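# Upright a lying gift box and swing its lid open

## Task

A closed gift box is resting on one of its sides on the table. Turn it so it stands on its bottom, then open it so the lid ends up roughly upright or tilted back past upright. The lid's flap is kept closed by concealed magnets.

## Robot and tools

Robot: a single arm fixed to a base near the table, with a right-handed, five-hinge-per-finger style hand (index, middle, ring, thumb; sixteen motors). All printed poses, velocities, targets and camera poses are in the arm's base frame, which is close to the scene frame: origin on the table top under the base, +z up, +y to the left when looking along +x. Offsets in commands, however, run along the Hand target's own axes: +z along straight fingers toward the tips, +x across the palm away from the thumb, +y out of the palm's face. The palm face sits at y = -0.062 m; finger tips reach about 0.139 m past the knuckles (knuckles at z = -0.017). A fixed mast near the wrist on the palm side can strike things.

The 24-number row (used by execute_actions and move), every value in [-1, 1]: dx, dy, dz, rx, ry, rz, then sixteen hinge goals in this order: index_abd, index_mcp, index_pip, index_dip, middle_abd, middle_mcp, middle_pip, middle_dip, ring_abd, ring_mcp, ring_pip, ring_dip, thumb_cmc, thumb_axl, thumb_mcp, thumb_ipl, then current_limit, then speed. dx..rz are an offset, not a pose: they are measured from the Hand target as it stood when the action or move began, along that target's axes; 1.0 equals 0.6 m for dx, dy, dz and 180 degrees for the rotation vector rx, ry, rz. Sending the same offset twice moves twice. Hinge numbers are absolute goals scaled between each hinge's two stops (+1 bends toward the palm for _mcp/_pip/_dip; straight is near -0.75, -0.58, -0.70; _abd straight at 0.00; thumb_cmc straight -0.71, thumb_axl -0.68, thumb_mcp -0.23, thumb_ipl -0.17). current_limit maps -1..+1 to 0..550 mA (start +0.4); speed sets hinge set-point speed as (speed+1)/2 of 8.5 rad/s (start -0.6). Both persist once sent. To leave the hand untouched, resend the last hand numbers; at scene start read them from a result first.

execute_actions(actions, cameras): actions is a list of actions; each action is up to 15 rows, one per 1/30 s step, every row counted from the action's start target; a short action repeats its last row. Each action takes 0.5 s. Images return only for an empty list or when cameras names them ("all" or names: cam_head_left, cam_head_right, cam_high, cam_low, cam_wrist).

move(target, speed, blend, stop_force, zero, blocking, cameras): target is one 24-number row or a list of up to 15 rows, all offsets from the same starting Hand target. speed in m/s, 0.002 to 3.6 (default 0.25), rotation capped at twice that in rad/s; blend in m rounds corners in a list (0 = stop at each). stop_force in N (3 to 120) halts the path when the wrist sensor feels that much push against the motion; zero (default true) re-zeroes first. Omit stop_force when backing off a contact. blocking=false returns after about 0.5 s while the move continues (not allowed with stop_force). Hand numbers in a list must match when using stop_force. The path does not avoid obstacles; avoid routes passing near the arm's base.

wait(seconds 0..10), stop() to brake a running move, zoom_image(camera, region [x0,y0,x1,y1] pixels, at most 504 each way) on the latest image, zero_wrist_force() to re-zero the wrist sensor, finished_scene(scene) to end the scene (irreversible; the goal must hold with the robot let go).

Results: end_effector_position (m) and quat_wxyz, velocities, Hand target (the pose your next offsets count from; the hand often rests slightly short of it, so resend the gap), joint positions and torques, Wrist force/torque in the end effector's axes plus the peak since last shown, per-motor hand_goal, hand_measured, hand_current_ma and hand_state (moving, goal, blocked, overload). The move line reports done (within 3 mm and 2 degrees), off_target, moving, held or fault, with limits such as paced or held. Neither done nor off_target proves absence of contact. Camera calibration (K, distortion, T_world_to_cam) is given in the base frame.

Cautions: the orientation command is clipped to 32 degrees from the measured one each step. A force of roughly 150 N on any part, or joint contact torque above 136 N m (shoulder, elbow) or 25.4 N m (wrists), halts the arm for 10 s; the arm is stiff, so aim only slightly past contact and approach slowly, preferably with stop_force. A finger motor drawing 495 mA or more for 5 s shuts down for 10 s; keep current_limit moderate when gripping. Motors heat when holding loads or straining; at 85 °C the arm brakes for 30 to 60 s. Do not drop the box, slam it or knock it off the table: anything ending off the table fails the scene.

Each tool is called as name(argument=value, ...), one argument or row to a line, values as JSON.

## Session

execute_actions(
  actions=[],
)

Scene clock: 0.00 s.
end_effector_position=(+0.3726, +0.0136, +0.2873) hand_goal=(+0.000, -0.754, -0.576, -0.696, +0.000, -0.754, -0.576, -0.696, +0.000, -0.754, -0.576, -0.696, -0.714, -0.678, -0.226, -0.168) hand_measured=(+0.000, -0.754, -0.576, -0.696, +0.000, -0.754, -0.576, -0.696, +0.000, -0.754, -0.576, -0.696, -0.714, -0.678, -0.226, -0.168) hand_current_ma=(+0, +0, +0, +0, +0, +0, +0, +0, +0, +0, +0, +0, +0, +0, +0, +0) hand_state=(goal, goal, goal, goal, goal, goal, goal, goal, goal, goal, goal, goal, goal, goal, goal, goal) hand_current_limit=0.40 hand_speed=-0.60 end_effector_quat_wxyz=(-0.121, +0.805, +0.538, +0.217)
Joint positions: [-0.685 -2.274 2.221 -1.402 -1.08 -0.322]
Joint velocities: within noise
Joint torques (N m): no reading
Motor temperatures (°C): [28 26 28 34 29 29]
Wrist force (N): no reading
Wrist torque (N m): no reading
Wrist force, peak (N): no reading
Hand target: +0.3726, +0.0136, +0.2873; -0.121, +0.805, +0.538, +0.217

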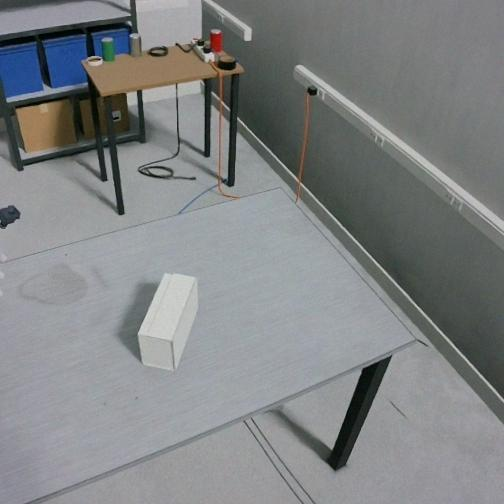

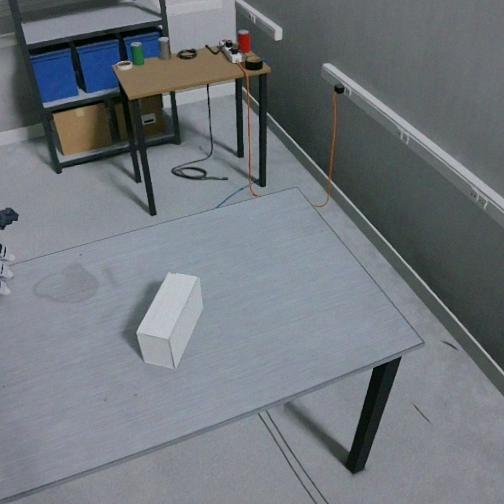

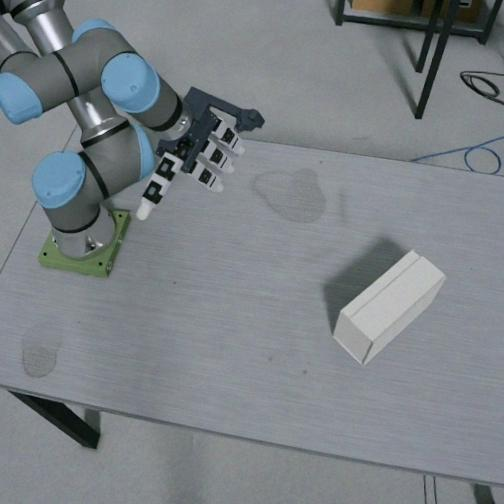

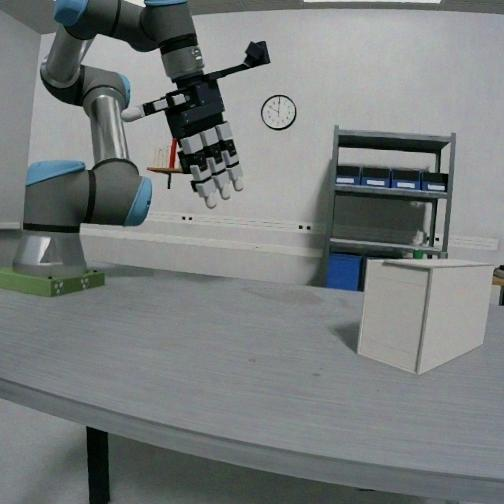

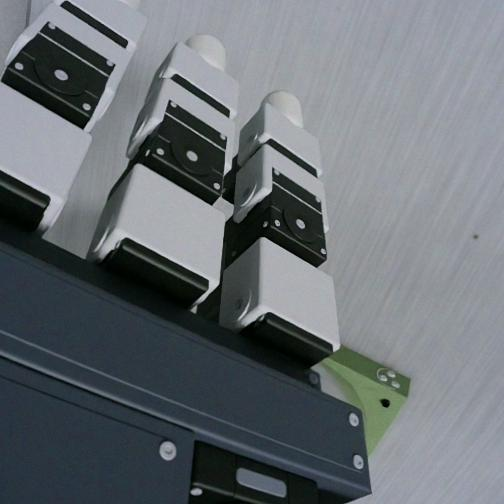

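zoom_image(
  camera="cam_high",
  region=[310, 220, 470, 380],
)

zoom_image(
  camera="cam_low",
  region=[330, 230, 504, 404],
)

zoom_image(
  camera="cam_head_right",
  region=[110, 250, 240, 380],
)

zoom_image(
  camera="cam_head_left",
  region=[110, 250, 240, 380],
)

Scaled by 3.150.

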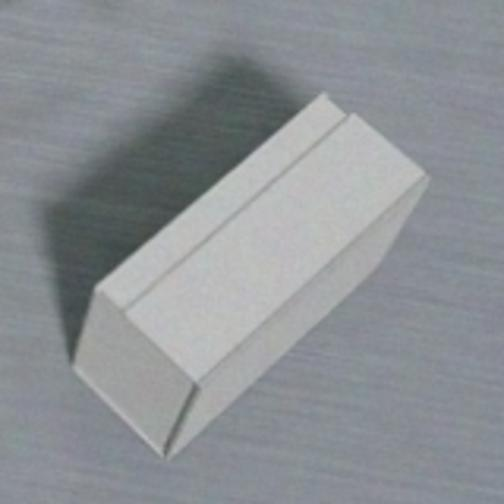

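Scaled by 2.897.

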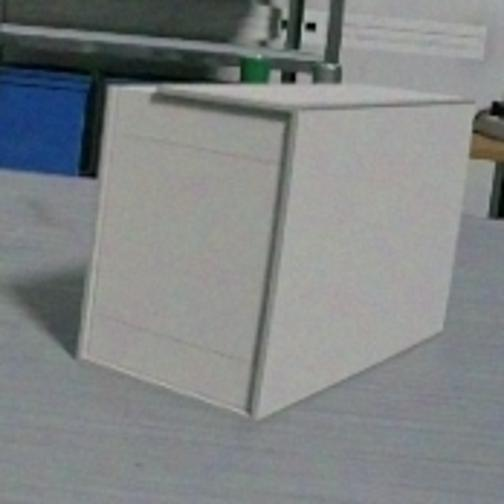

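Scaled by 3.877.

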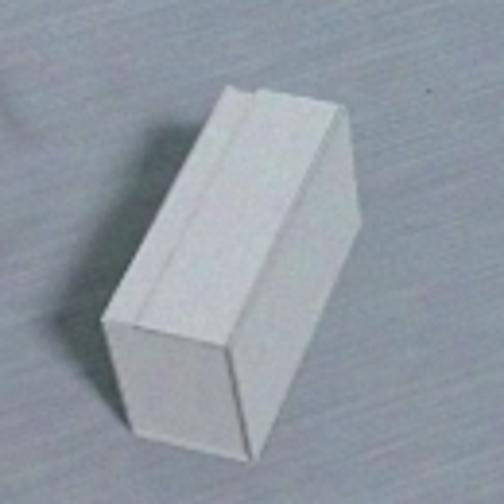

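Scaled by 3.877.

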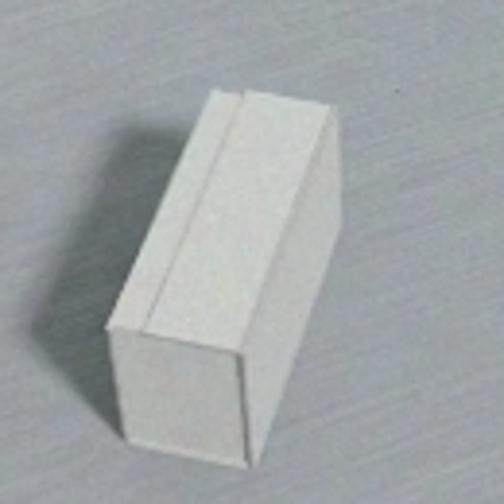

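move(
  target=[0.0792,0.5458,0.0432,0.237,-0.1224,0.1333,0,-0.137,-0.577,-0.696,0,-0.137,-0.577,-0.696,0,-0.137,-0.577,-0.696,0.571,-0.678,-0.226,-0.168,0.4,-0.6],
  speed=0.4,
  cameras=["all"],
)

Scene clock: 599.00 s.
end_effector_position=(+0.6937, -0.0644, +0.2994) hand_goal=(+0.000, -0.138, -0.578, -0.696, +0.000, -0.138, -0.578, -0.696, +0.000, -0.138, -0.578, -0.696, +0.570, -0.678, -0.226, -0.168) hand_measured=(+0.000, -0.140, -0.576, -0.696, +0.000, -0.140, -0.576, -0.696, +0.000, -0.140, -0.576, -0.696, +0.568, -0.678, -0.224, -0.168) hand_current_ma=(+0, -5, +4, +0, +0, -6, +4, +0, +0, -7, +4, +0, -7, +2, +8, +1) hand_state=(goal, goal, goal, goal, goal, goal, goal, goal, goal, goal, goal, goal, goal, goal, goal, goal) hand_current_limit=0.40 hand_speed=-0.60 end_effector_quat_wxyz=(-0.324, +0.833, +0.423, -0.150)
Joint positions: [-0.305 -0.57 0.035 -0.338 -1.332 0.239]
Joint torques (N m): [-8.4 -47.9 -27.87 1.23 2.23 -1.63]
Wrist force (N): [-0.2 0.9 1.0]
Wrist torque (N m): [0.27 -0.16 0.21]
Wrist force, peak (N): [-0.1 1.8 0.4]
Hand target: +0.6949, -0.0646, +0.3002; -0.341, +0.824, +0.418, -0.173
Off the commanded pose: 0.001 m, 3 deg.
elbow stopped short: the move would have taken joint 3 (elbow) straighter than the controller allows.
move: off_target
camera_calibration:
cam_wrist: T_world_to_cam=[[-0.117274, -0.887361, -0.445911, 0.196076], [-0.240181, -0.410337, 0.879737, -0.158252], [-0.963618, 0.21027, -0.165006, 0.855406], [0, 0, 0, 1]] pos_world=[0.80927, -0.070813, 0.367799]

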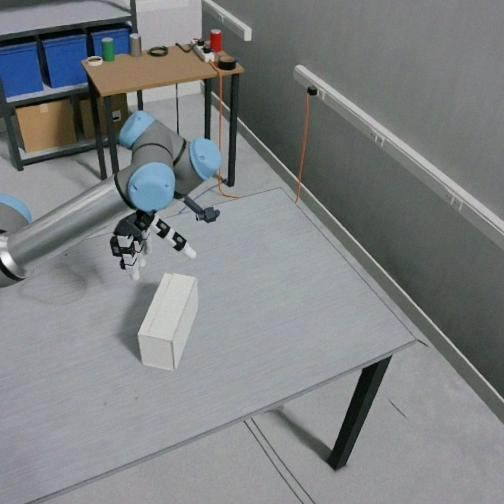

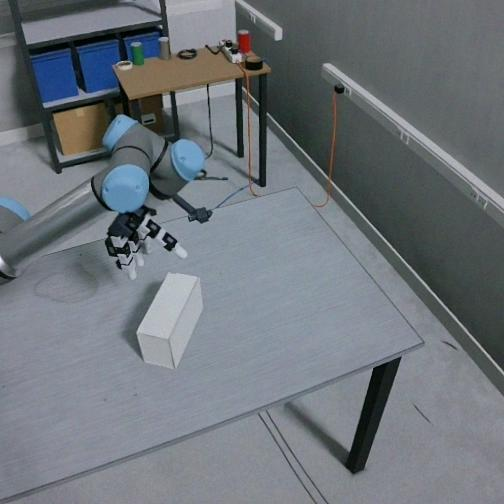

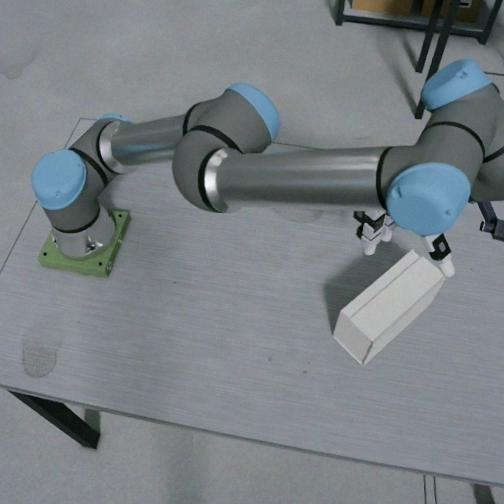

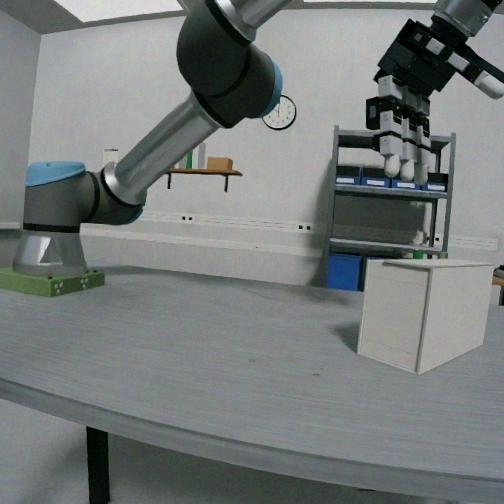

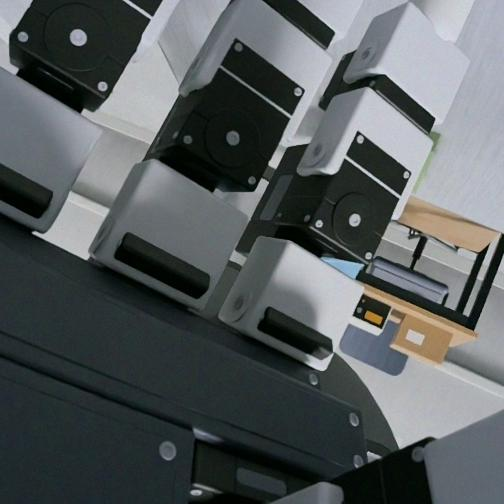

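move(
  target=[0,0.1356,0.1356,0,0,0,0,-0.137,-0.577,-0.696,0,-0.137,-0.577,-0.696,0,-0.137,-0.577,-0.696,0.571,-0.678,-0.226,-0.168,0.4,-0.6],
  speed=0.3,
  cameras=["all"],
)

zoom_image(
  camera="cam_low",
  region=[320, 130, 504, 380],
)

zoom_image(
  camera="cam_head_right",
  region=[80, 200, 260, 380],
)

Scene clock: 627.27 s.
end_effector_position=(+0.6950, -0.0646, +0.1851) hand_goal=(+0.000, -0.138, -0.578, -0.696, +0.000, -0.138, -0.578, -0.696, +0.000, -0.138, -0.578, -0.696, +0.570, -0.678, -0.226, -0.168) hand_measured=(+0.000, -0.138, -0.576, -0.696, +0.000, -0.138, -0.576, -0.696, +0.000, -0.138, -0.576, -0.696, +0.568, -0.678, -0.224, -0.168) hand_current_ma=(+0, -2, +4, +0, +0, -2, +4, +0, +0, -2, +4, +0, -5, +2, +8, +1) hand_state=(goal, goal, goal, goal, goal, goal, goal, goal, goal, goal, goal, goal, goal, goal, goal, goal) hand_current_limit=0.40 hand_speed=-0.60 end_effector_quat_wxyz=(-0.341, +0.824, +0.418, -0.173)
Joint positions: [-0.302 -0.704 0.605 -0.715 -1.34 0.237]
Joint torques (N m): [-8.4 -67.23 -11.1 -2.18 2.18 1.61]
Wrist force (N): [-0.3 0.6 0.4]
Wrist torque (N m): [0.27 -0.14 0.10]
Wrist force, peak (N): [-0.4 2.1 1.4]
Hand target: +0.6950, -0.0646, +0.1851; -0.341, +0.824, +0.418, -0.173
Off the commanded pose: 0.000 m, 0 deg.
move: done
camera_calibration:
cam_wrist: T_world_to_cam=[[-0.134468, -0.88276, -0.450169, 0.158185], [-0.185025, -0.423938, 0.88659, -0.0978693], [-0.973491, 0.202511, -0.106326, 0.833311], [0, 0, 0, 1]] pos_world=[0.814383, -0.0706057, 0.246583]

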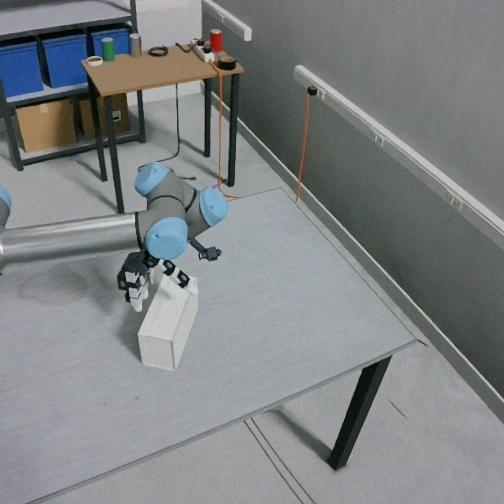

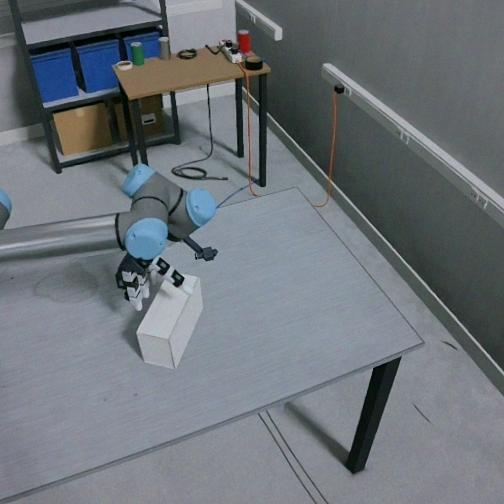

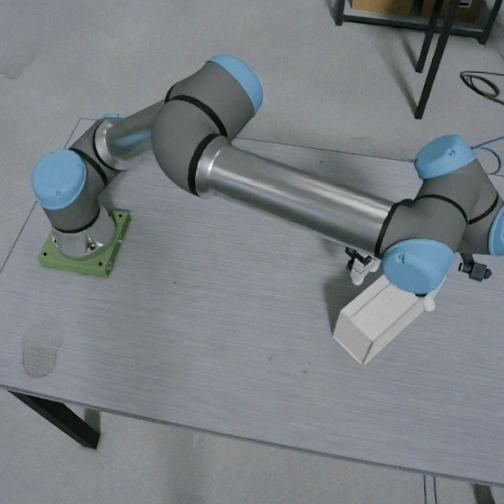

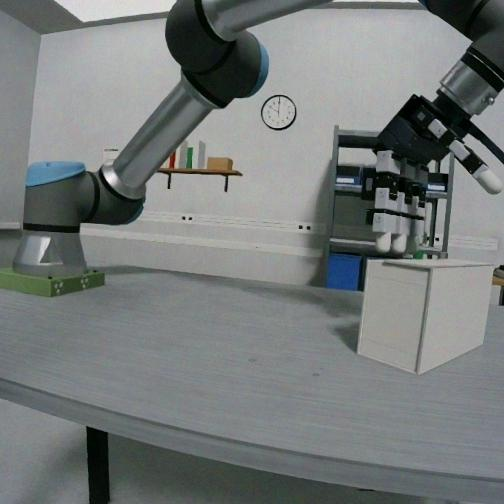

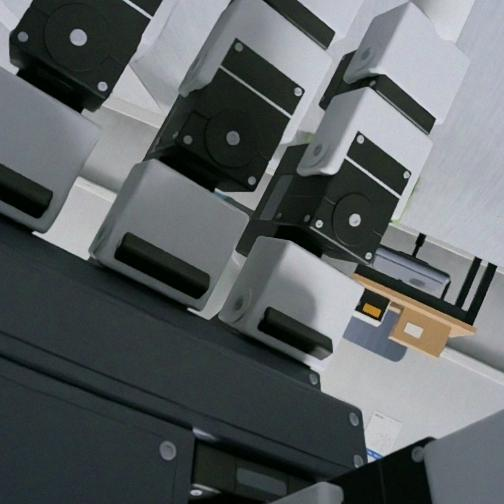

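Scaled by 2.016.

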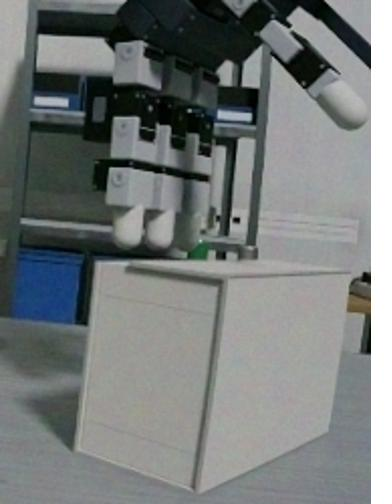

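Scaled by 2.800.

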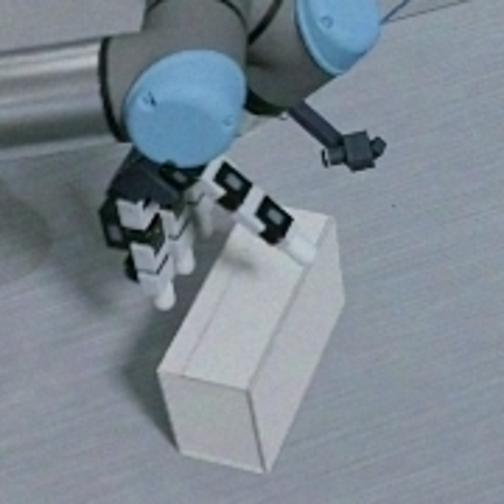

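move(
  target=[0,0.1497,0.1497,0,0,0,0,-0.137,-0.577,-0.696,0,-0.137,-0.577,-0.696,0,-0.137,-0.577,-0.696,0.571,-0.678,-0.226,-0.168,0.4,-0.6],
  speed=0.12,
  stop_force=8,
  cameras=["cam_low","cam_head_right","cam_high"],
)

zoom_image(
  camera="cam_low",
  region=[320, 180, 504, 384],
)

zoom_image(
  camera="cam_head_right",
  region=[80, 220, 230, 370],
)

Scene clock: 659.53 s.
end_effector_position=(+0.6950, -0.0646, +0.0581) hand_goal=(+0.000, -0.138, -0.578, -0.696, +0.000, -0.138, -0.578, -0.696, +0.000, -0.138, -0.578, -0.696, +0.570, -0.678, -0.226, -0.168) hand_measured=(+0.000, -0.138, -0.576, -0.696, +0.000, -0.138, -0.576, -0.696, +0.000, -0.138, -0.576, -0.696, +0.568, -0.676, -0.264, -0.170) hand_current_ma=(+0, -2, +4, +0, +0, -2, +4, +0, +0, -2, +4, +0, -5, +9, -208, -10) hand_state=(goal, goal, goal, goal, goal, goal, goal, goal, goal, goal, goal, goal, goal, goal, blocked, goal) hand_current_limit=0.40 hand_speed=-0.60 end_effector_quat_wxyz=(-0.341, +0.824, +0.418, -0.173)
Joint positions: [-0.302 -0.68 0.887 -1.021 -1.34 0.237]
Joint torques (N m): [5.03 -45.37 -5.78 -1.7 2.36 1.55]
Wrist force (N): [-0.2 -2.3 -5.0]
Wrist torque (N m): [-0.09 -0.21 0.13]
Wrist force, peak (N): [-0.3 -2.5 -5.1]
Hand target: +0.6950, -0.0646, +0.0581; -0.341, +0.824, +0.418, -0.173
Off the commanded pose: 0.000 m, 0 deg.
move: done
Images, in order (width x height): cam_head_right 504x504, cam_high 504x504, cam_low 504x504.

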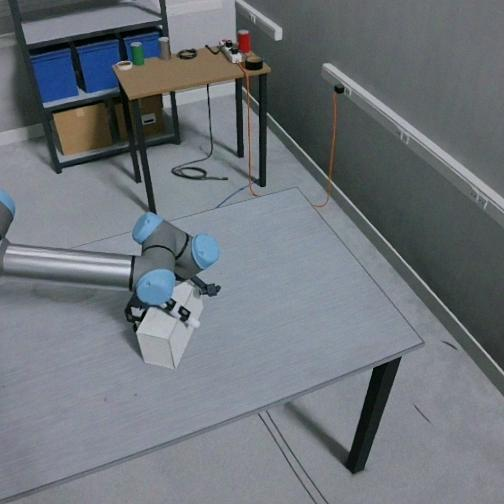

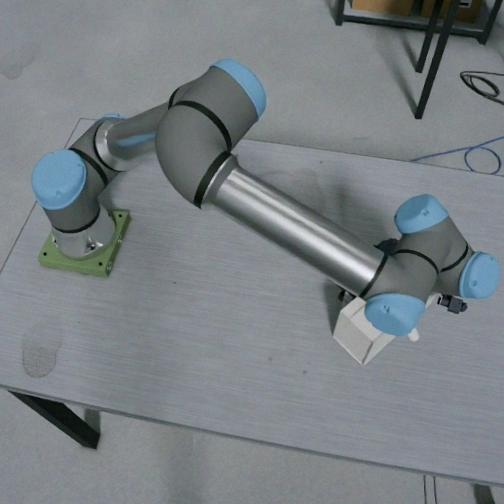

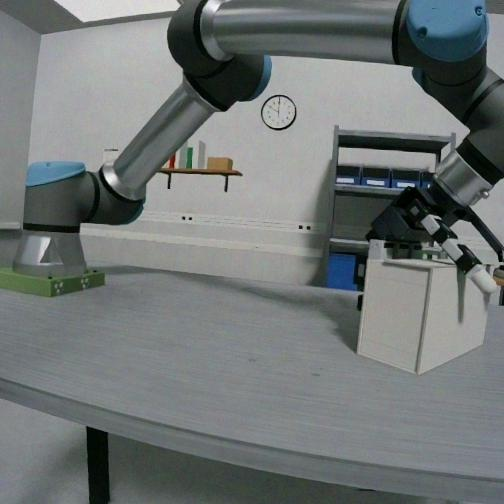

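Scaled by 2.471.

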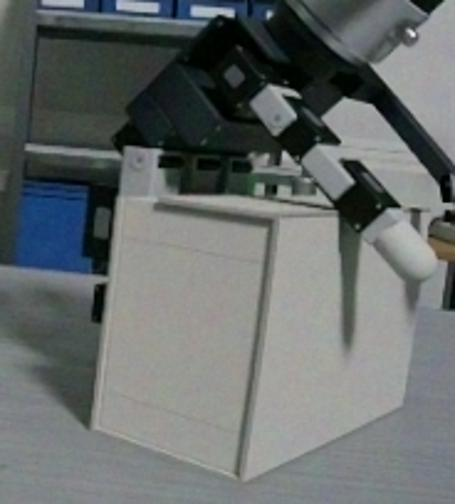

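Scaled by 3.360.

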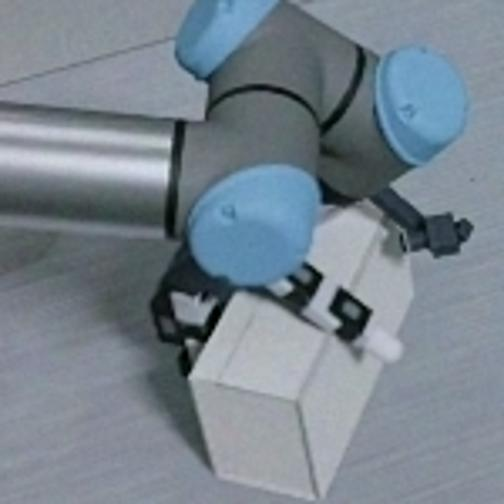

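move(
  target=[0,0,-0.0236,0,0,0,0,-0.137,-0.577,-0.696,0,-0.137,-0.577,-0.696,0,-0.137,-0.577,-0.696,0.571,-0.678,-0.226,-0.168,0.4,-0.6],
  speed=0.05,
)

execute_actions(
  actions=[
    [[0,0,0,0,0,0,0,-0.08,-0.577,-0.696,0,-0.08,-0.577,-0.696,0,-0.08,-0.577,-0.696,0.571,-0.678,-0.09,0.21,0.0,-0.85]],
    [[0,0,0,0,0,0,0,-0.08,-0.577,-0.696,0,-0.08,-0.577,-0.696,0,-0.08,-0.577,-0.696,0.571,-0.678,-0.09,0.21,0.0,-0.85]],
  ],
  cameras=["cam_low","cam_head_right"],
)

zoom_image(
  camera="cam_low",
  region=[320, 180, 504, 384],
)

zoom_image(
  camera="cam_head_right",
  region=[80, 220, 230, 370],
)

Scene clock: 686.67 s.
end_effector_position=(+0.7031, -0.0705, +0.0680) hand_goal=(+0.000, -0.138, -0.578, -0.696, +0.000, -0.138, -0.578, -0.696, +0.000, -0.138, -0.578, -0.696, +0.570, -0.678, -0.226, -0.168) hand_measured=(+0.000, -0.138, -0.576, -0.696, +0.000, -0.138, -0.576, -0.696, +0.000, -0.138, -0.576, -0.696, +0.568, -0.676, -0.226, -0.170) hand_current_ma=(+0, -2, +4, +0, +0, -2, +4, +0, +0, -2, +4, +0, -6, +8, +4, -6) hand_state=(goal, goal, goal, goal, goal, goal, goal, goal, goal, goal, goal, goal, goal, goal, goal, goal) hand_current_limit=0.40 hand_speed=-0.60 end_effector_quat_wxyz=(-0.341, +0.824, +0.418, -0.173)
Joint positions: [-0.306 -0.658 0.821 -0.975 -1.343 0.234]
Joint torques (N m): [-8.45 -49.51 -31.79 1.24 -1.37 -1.73]
Wrist force (N): [-0.2 0.8 0.3]
Wrist torque (N m): [0.28 -0.16 0.25]
Wrist force, peak (N): [-0.4 -2.6 -5.3]
Hand target: +0.7031, -0.0705, +0.0681; -0.341, +0.824, +0.418, -0.173
Off the commanded pose: 0.000 m, 0 deg.
move: done

Scene clock: 687.87 s.
end_effector_position=(+0.7031, -0.0705, +0.0681) hand_goal=(+0.000, -0.080, -0.578, -0.696, +0.000, -0.080, -0.578, -0.696, +0.000, -0.080, -0.578, -0.696, +0.570, -0.678, -0.090, +0.210) hand_measured=(+0.000, -0.108, -0.586, -0.700, +0.000, -0.102, -0.588, -0.698, +0.000, -0.100, -0.586, -0.698, +0.568, -0.676, -0.190, +0.174) hand_current_ma=(+0, -118, -24, -10, +0, -94, -35, -8, +0, -83, -30, -8, -6, +8, -275, -196) hand_state=(goal, blocked, goal, goal, goal, blocked, goal, goal, goal, blocked, goal, goal, goal, goal, blocked, blocked) hand_current_limit=0.00 hand_speed=-0.85 end_effector_quat_wxyz=(-0.341, +0.824, +0.418, -0.173)
Joint positions: [-0.306 -0.658 0.82 -0.975 -1.343 0.234]
Joint torques (N m): [-4.98 -49.47 -23.48 -0.06 -0.31 -1.51]
Wrist force (N): [0.3 -3.0 -0.7]
Wrist torque (N m): [0.49 -0.10 0.20]
Wrist force, peak (N): [-0.1 -3.8 -4.6]
Hand target: +0.7031, -0.0705, +0.0681; -0.341, +0.824, +0.418, -0.173
Off the commanded pose: 0.000 m, 0 deg.
Step readings (end_effector_position):
0: (+0.7031, -0.0705, +0.0680)
1: (+0.7031, -0.0705, +0.0681)
2: (+0.7031, -0.0705, +0.0681)
4: (+0.7031, -0.0705, +0.0681)
8: (+0.7031, -0.0705, +0.0681)
15: (+0.7031, -0.0705, +0.0681)
16: (+0.7031, -0.0705, +0.0681)
17: (+0.7031, -0.0705, +0.0681)
19: (+0.7031, -0.0705, +0.0681)
23: (+0.7031, -0.0705, +0.0681)
30: (+0.7031, -0.0705, +0.0681)
Images, in order (width x height): cam_head_right 504x504, cam_low 504x504.

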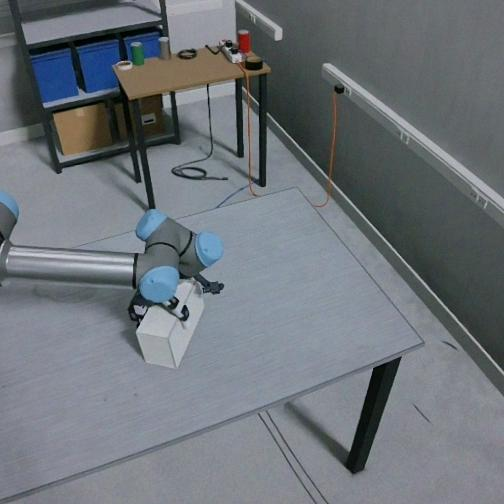

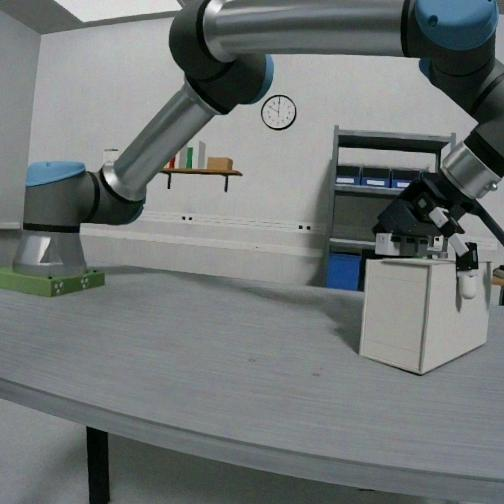

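Scaled by 2.471.

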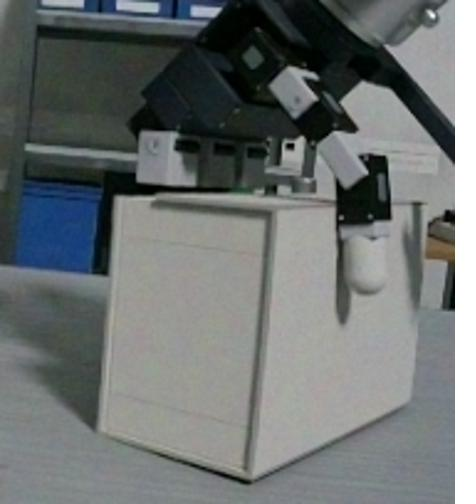

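Scaled by 3.360.

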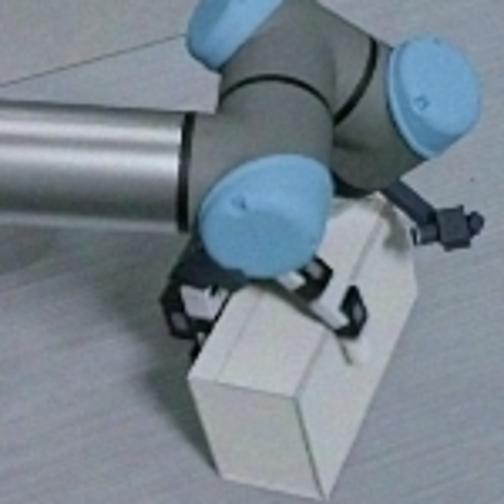

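move(
  target=[
    [0,-0.0071,-0.0071,0,0,0,0,-0.06,-0.577,-0.696,0,-0.06,-0.577,-0.696,0,-0.06,-0.577,-0.696,0.571,-0.678,-0.05,0.25,0.2,-0.85],
    [0,-0.0532,0.0284,-0.1111,0,0,0,-0.06,-0.577,-0.696,0,-0.06,-0.577,-0.696,0,-0.06,-0.577,-0.696,0.571,-0.678,-0.05,0.25,0.2,-0.85],
    [0,-0.0843,0.0777,-0.2222,0,0,0,-0.06,-0.577,-0.696,0,-0.06,-0.577,-0.696,0,-0.06,-0.577,-0.696,0.571,-0.678,-0.05,0.25,0.2,-0.85],
  ],
  speed=0.15,
  blend=[0.004,0.02,0],
  cameras=["cam_low","cam_head_right","cam_high"],
)

zoom_image(
  camera="cam_low",
  region=[300, 180, 504, 384],
)

Scene clock: 719.00 s.
end_effector_position=(+0.6476, -0.0300, +0.0709) hand_goal=(+0.000, -0.060, -0.578, -0.696, +0.000, -0.060, -0.578, -0.696, +0.000, -0.060, -0.578, -0.696, +0.570, -0.678, -0.050, +0.250) hand_measured=(+0.002, -0.108, -0.580, -0.698, +0.000, -0.096, -0.580, -0.698, +0.000, -0.086, -0.586, -0.698, +0.566, -0.676, -0.196, +0.204) hand_current_ma=(+3, -212, -9, -8, +0, -152, -7, -8, +0, -103, -30, -8, -11, +9, -330, -258) hand_state=(goal, blocked, goal, goal, goal, blocked, goal, goal, goal, blocked, goal, goal, goal, goal, blocked, blocked) hand_current_limit=0.20 hand_speed=-0.85 end_effector_quat_wxyz=(-0.039, +0.891, +0.452, -0.020)
Joint positions: [-0.177 -1.135 1.77 -2.128 -1.532 0.453]
Joint torques (N m): [5.93 -51.82 -8.94 -4.67 -1.79 1.72]
Wrist force (N): [0.2 0.6 4.0]
Wrist torque (N m): [0.36 -0.23 -0.07]
Wrist force, peak (N): [0.1 5.1 4.0]
Hand target: +0.6476, -0.0300, +0.0709; -0.039, +0.891, +0.452, -0.019
Off the commanded pose: 0.000 m, 0 deg.
move: done; blend cut to 0.003 m at target 1
Images, in order (width x height): cam_head_right 504x504, cam_high 504x504, cam_low 504x504.

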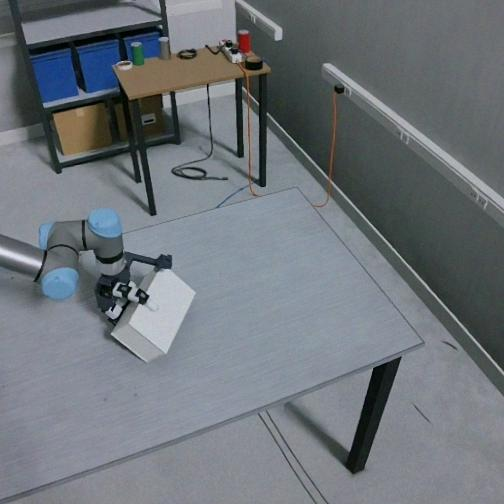

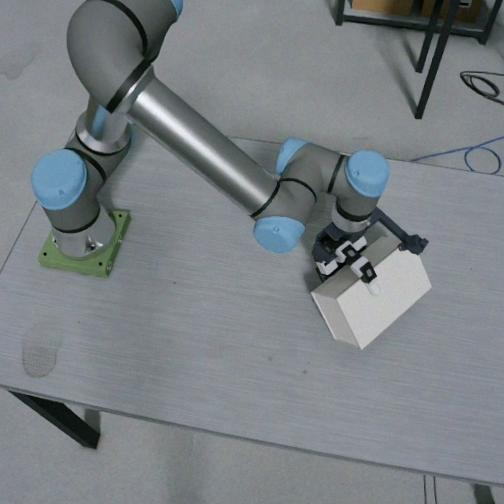

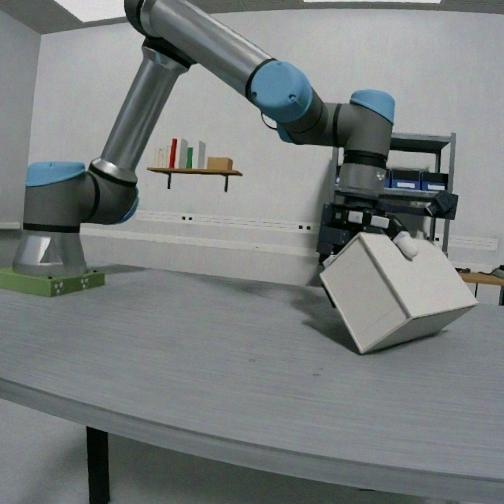

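Scaled by 2.471.

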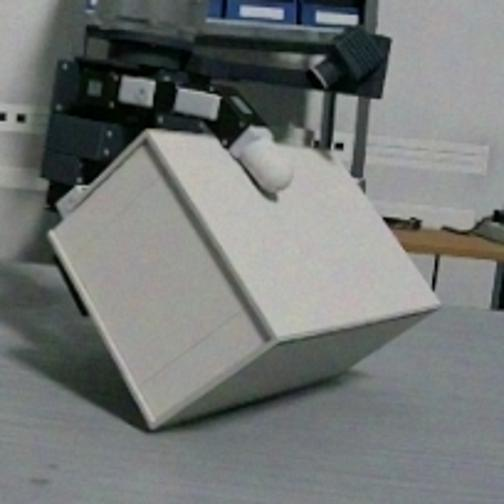

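move(
  target=[
    [0,-0.0462,0.0355,-0.1111,0,0,0,-0.06,-0.577,-0.696,0,-0.06,-0.577,-0.696,0,-0.06,-0.577,-0.696,0.571,-0.678,-0.05,0.25,0.2,-0.85],
    [0,-0.0747,0.0827,-0.2111,0,0,0,-0.06,-0.577,-0.696,0,-0.06,-0.577,-0.696,0,-0.06,-0.577,-0.696,0.571,-0.678,-0.05,0.25,0.2,-0.85],
  ],
  speed=0.12,
  blend=[0.02,0],
  stop_force=15,
  cameras=["cam_low","cam_head_right","cam_high"],
)

zoom_image(
  camera="cam_low",
  region=[280, 180, 484, 384],
)

Scene clock: 744.93 s.
end_effector_position=(+0.6221, -0.0116, +0.0496) hand_goal=(+0.000, -0.060, -0.578, -0.696, +0.000, -0.060, -0.578, -0.696, +0.000, -0.060, -0.578, -0.696, +0.570, -0.678, -0.050, +0.250) hand_measured=(+0.002, -0.054, -0.570, -0.702, +0.002, -0.042, -0.584, -0.704, +0.000, -0.030, -0.594, -0.706, +0.564, -0.674, -0.238, +0.226) hand_current_ma=(+7, +22, +27, -23, +4, +74, -19, -26, +2, +123, -60, -37, -18, +14, -330, -132) hand_state=(goal, goal, goal, goal, goal, goal, goal, goal, goal, blocked, goal, goal, goal, goal, blocked, blocked) hand_current_limit=0.20 hand_speed=-0.85 end_effector_quat_wxyz=(+0.128, +0.883, +0.448, +0.064)
Joint positions: [-0.078 -1.112 2.076 -2.781 -1.721 0.536]
Joint torques (N m): [-7.08 -41.43 -19.7 0.83 1.75 -1.69]
Wrist force (N): [0.5 6.1 -5.4]
Wrist torque (N m): [0.47 0.24 0.17]
Wrist force, peak (N): [-2.0 -2.2 -41.3]
Hand target: +0.6221, -0.0116, +0.0496; +0.128, +0.883, +0.448, +0.064 (not the last commanded pose)
Off the commanded pose: 0.030 m, 17 deg.
move: contact; path passed 0 of 2 targets
Images, in order (width x height): cam_head_right 504x504, cam_high 504x504, cam_low 504x504.

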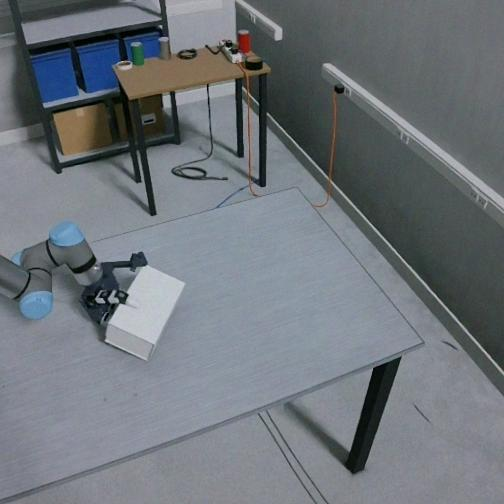

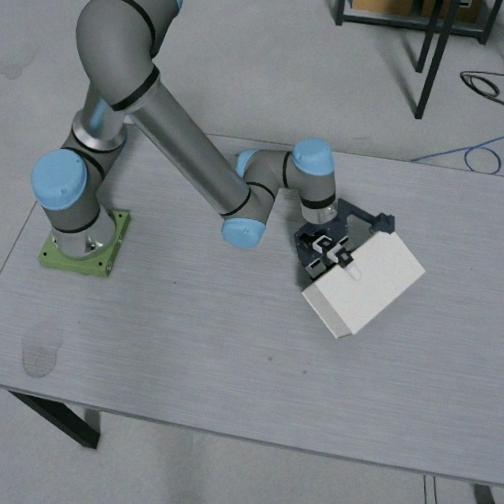

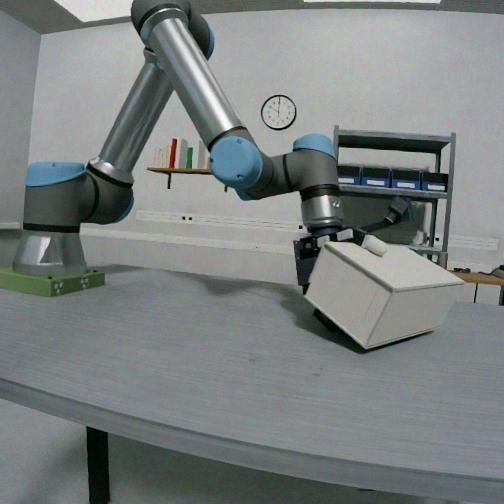

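Scaled by 2.471.

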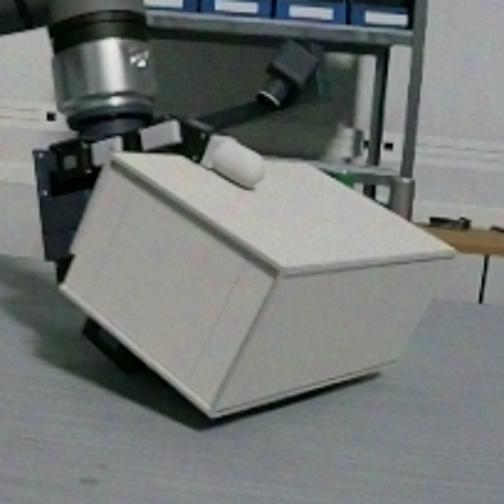

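move(
  target=[0,0,-0.003,0,0,0,0,-0.08,-0.577,-0.696,0,-0.08,-0.577,-0.696,0,-0.08,-0.577,-0.696,0.571,-0.678,-0.226,-0.168,0.2,-0.85],
  speed=0.03,
)

move(
  target=[0,-0.0235,-0.041,0,0,0,0,-0.26,-0.577,-0.696,0,-0.26,-0.577,-0.696,0,-0.26,-0.577,-0.696,0.571,-0.678,-0.226,-0.168,0.2,-0.85],
  speed=0.06,
  cameras=["cam_low","cam_head_right"],
)

zoom_image(
  camera="cam_low",
  region=[280, 180, 484, 384],
)

Scene clock: 854.47 s.
end_effector_position=(+0.6217, -0.0113, +0.0513) hand_goal=(+0.000, -0.080, -0.578, -0.696, +0.000, -0.080, -0.578, -0.696, +0.000, -0.080, -0.578, -0.696, +0.570, -0.678, -0.226, -0.168) hand_measured=(+0.002, -0.068, -0.572, -0.702, +0.002, -0.060, -0.576, -0.704, +0.000, -0.054, -0.576, -0.706, +0.568, -0.676, -0.224, -0.164) hand_current_ma=(+7, +43, +19, -23, +4, +79, +5, -26, +2, +109, +7, -37, -7, +8, +9, +21) hand_state=(goal, goal, goal, goal, goal, goal, goal, goal, goal, blocked, goal, goal, goal, goal, goal, goal) hand_current_limit=0.20 hand_speed=-0.85 end_effector_quat_wxyz=(+0.128, +0.883, +0.448, +0.064)
Joint positions: [-0.077 -1.117 2.076 -2.776 -1.721 0.536]
Joint torques (N m): [6.07 -43.43 -0.98 0.02 -1.54 1.61]
Wrist force (N): [-0.5 4.5 -2.6]
Wrist torque (N m): [0.35 0.05 0.03]
Wrist force, peak (N): [0.1 6.9 -7.6]
Hand target: +0.6217, -0.0113, +0.0513; +0.128, +0.883, +0.448, +0.064
Off the commanded pose: 0.000 m, 0 deg.
move: done

Scene clock: 855.47 s.
end_effector_position=(+0.6052, +0.0008, +0.0708) hand_goal=(+0.000, -0.260, -0.578, -0.696, +0.000, -0.260, -0.578, -0.696, +0.000, -0.260, -0.578, -0.696, +0.570, -0.678, -0.226, -0.168) hand_measured=(+0.002, -0.228, -0.552, -0.684, +0.002, -0.220, -0.558, -0.686, +0.000, -0.214, -0.560, -0.686, +0.568, -0.676, -0.224, -0.164) hand_current_ma=(+7, +129, +100, +44, +4, +174, +72, +35, +2, +201, +69, +36, -7, +8, +9, +21) hand_state=(goal, blocked, blocked, goal, goal, blocked, goal, goal, goal, blocked, goal, goal, goal, goal, goal, goal) hand_current_limit=0.20 hand_speed=-0.85 end_effector_quat_wxyz=(+0.128, +0.883, +0.448, +0.064)
Joint positions: [-0.055 -1.183 2.107 -2.737 -1.727 0.558]
Joint torques (N m): [6.33 -40.89 -1.44 0.58 -1.36 1.38]
Wrist force (N): [-0.4 5.6 0.4]
Wrist torque (N m): [-0.06 -0.07 -0.02]
Wrist force, peak (N): [-0.7 7.7 -5.2]
Hand target: +0.6052, +0.0008, +0.0709; +0.128, +0.883, +0.448, +0.064
Off the commanded pose: 0.000 m, 0 deg.
move: done
Images, in order (width x height): cam_head_right 504x504, cam_low 504x504.

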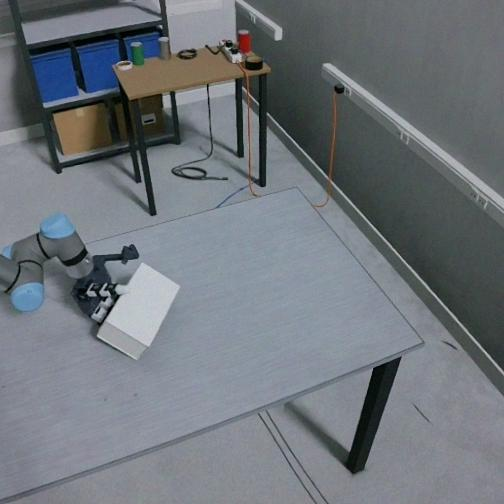

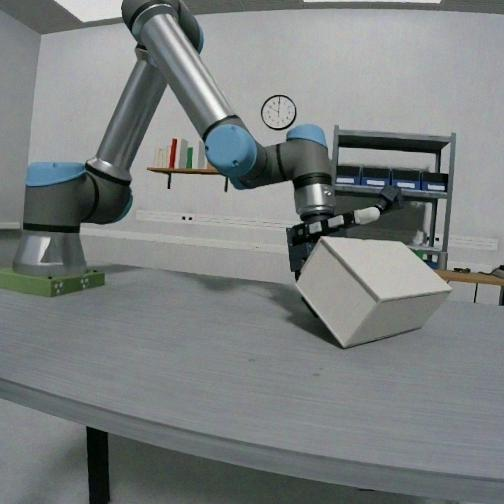

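Scaled by 2.471.

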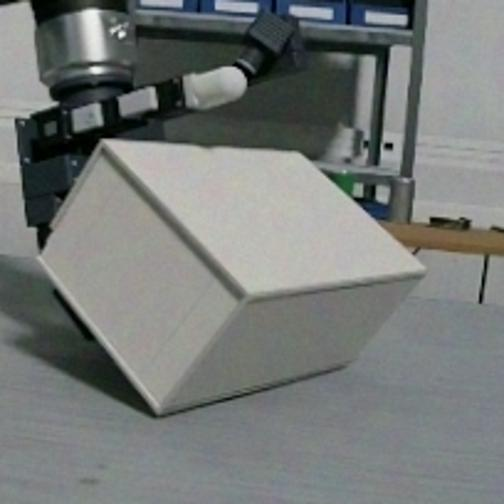

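move(
  target=[0,0.005,-0.0417,0,0,0,0,-0.479,-0.577,-0.696,0,-0.479,-0.577,-0.696,0,-0.479,-0.577,-0.696,0.571,-0.678,-0.226,-0.168,0.2,-0.85],
  speed=0.05,
  cameras=["cam_low","cam_head_right"],
)

zoom_image(
  camera="cam_low",
  region=[280, 180, 484, 384],
)

Scene clock: 874.40 s.
end_effector_position=(+0.6018, +0.0033, +0.0956) hand_goal=(+0.000, -0.480, -0.578, -0.696, +0.000, -0.480, -0.578, -0.696, +0.000, -0.480, -0.578, -0.696, +0.570, -0.678, -0.226, -0.168) hand_measured=(+0.002, -0.430, -0.550, -0.682, +0.002, -0.420, -0.556, -0.686, +0.000, -0.412, -0.558, -0.686, +0.568, -0.676, -0.224, -0.164) hand_current_ma=(+7, +217, +112, +48, +4, +272, +80, +38, +2, +312, +71, +37, -7, +8, +9, +21) hand_state=(goal, blocked, blocked, goal, goal, blocked, blocked, goal, goal, blocked, goal, goal, goal, goal, goal, goal) hand_current_limit=0.20 hand_speed=-0.85 end_effector_quat_wxyz=(+0.128, +0.883, +0.448, +0.064)
Joint positions: [-0.05 -1.241 2.099 -2.671 -1.728 0.562]
Joint torques (N m): [6.35 -40.56 -22.91 0.43 -1.53 1.6]
Wrist force (N): [-0.4 4.3 -2.1]
Wrist torque (N m): [-0.11 -0.03 0.01]
Wrist force, peak (N): [-0.2 7.8 -1.0]
Hand target: +0.6018, +0.0033, +0.0957; +0.128, +0.883, +0.448, +0.064
Off the commanded pose: 0.000 m, 0 deg.
move: done
Images, in order (width x height): cam_head_right 504x504, cam_low 504x504.

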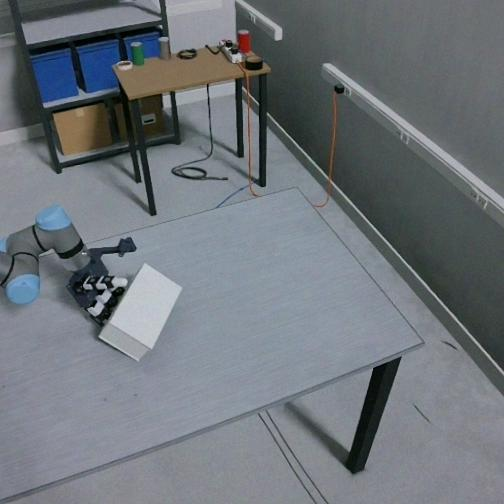

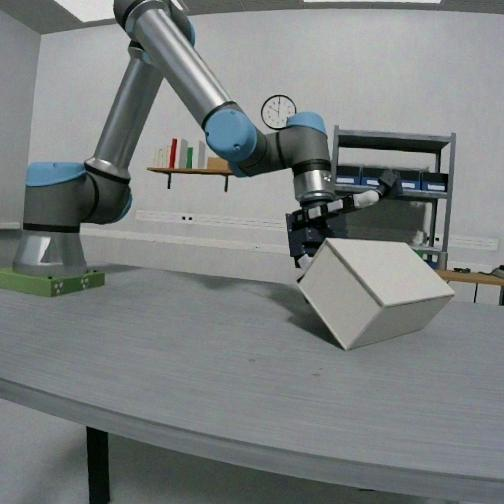

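Scaled by 2.471.

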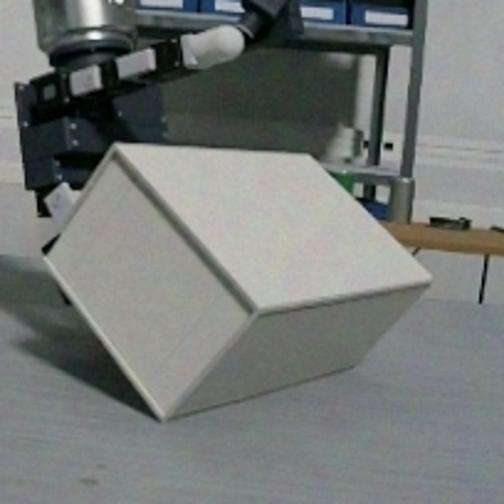

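move(
  target=[0,-0.0566,-0.0141,0,0,0,0,-0.46,-0.577,-0.696,0,-0.46,-0.577,-0.696,0,-0.46,-0.577,-0.696,0.571,-0.678,-0.226,-0.168,0.2,-0.85],
  speed=0.04,
  cameras=["cam_low","cam_head_right"],
)

zoom_image(
  camera="cam_low",
  region=[280, 180, 484, 384],
)

Scene clock: 895.07 s.
end_effector_position=(+0.5737, +0.0239, +0.0942) hand_goal=(+0.000, -0.460, -0.578, -0.696, +0.000, -0.460, -0.578, -0.696, +0.000, -0.460, -0.578, -0.696, +0.570, -0.678, -0.226, -0.168) hand_measured=(+0.002, -0.422, -0.546, -0.678, +0.002, -0.416, -0.548, -0.678, +0.000, -0.410, -0.548, -0.678, +0.568, -0.676, -0.224, -0.164) hand_current_ma=(+5, +159, +125, +64, +4, +195, +114, +63, +2, +223, +120, +64, -7, +8, +9, +20) hand_state=(goal, blocked, blocked, goal, goal, blocked, blocked, goal, goal, blocked, blocked, goal, goal, goal, goal, goal) hand_current_limit=0.20 hand_speed=-0.85 end_effector_quat_wxyz=(+0.128, +0.883, +0.448, +0.064)
Joint positions: [-0.009 -1.281 2.163 -2.688 -1.738 0.603]
Joint torques (N m): [7.16 -36.44 0.39 -2.66 -0.81 1.82]
Wrist force (N): [-0.7 7.4 -3.3]
Wrist torque (N m): [-0.23 0.02 0.05]
Wrist force, peak (N): [-0.7 7.4 -3.3]
Hand target: +0.5736, +0.0240, +0.0942; +0.128, +0.883, +0.448, +0.064
Off the commanded pose: 0.000 m, 0 deg.
move: done
Images, in order (width x height): cam_head_right 504x504, cam_low 504x504.

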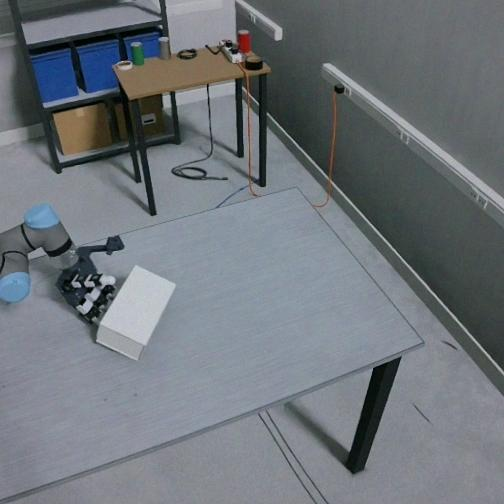

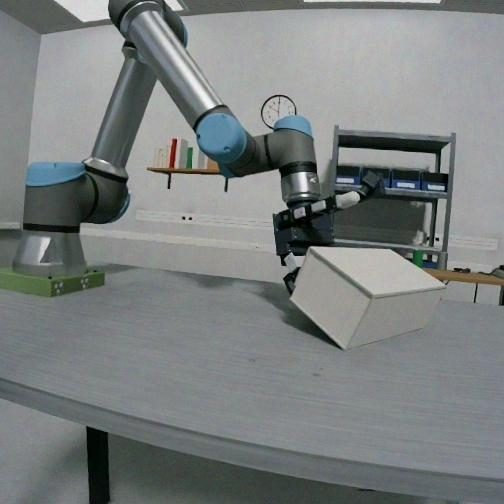

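Scaled by 2.471.

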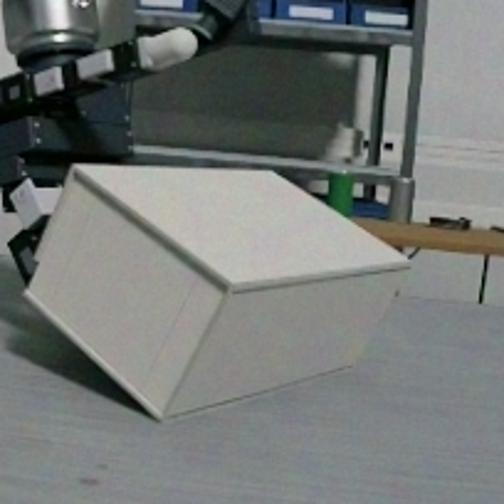

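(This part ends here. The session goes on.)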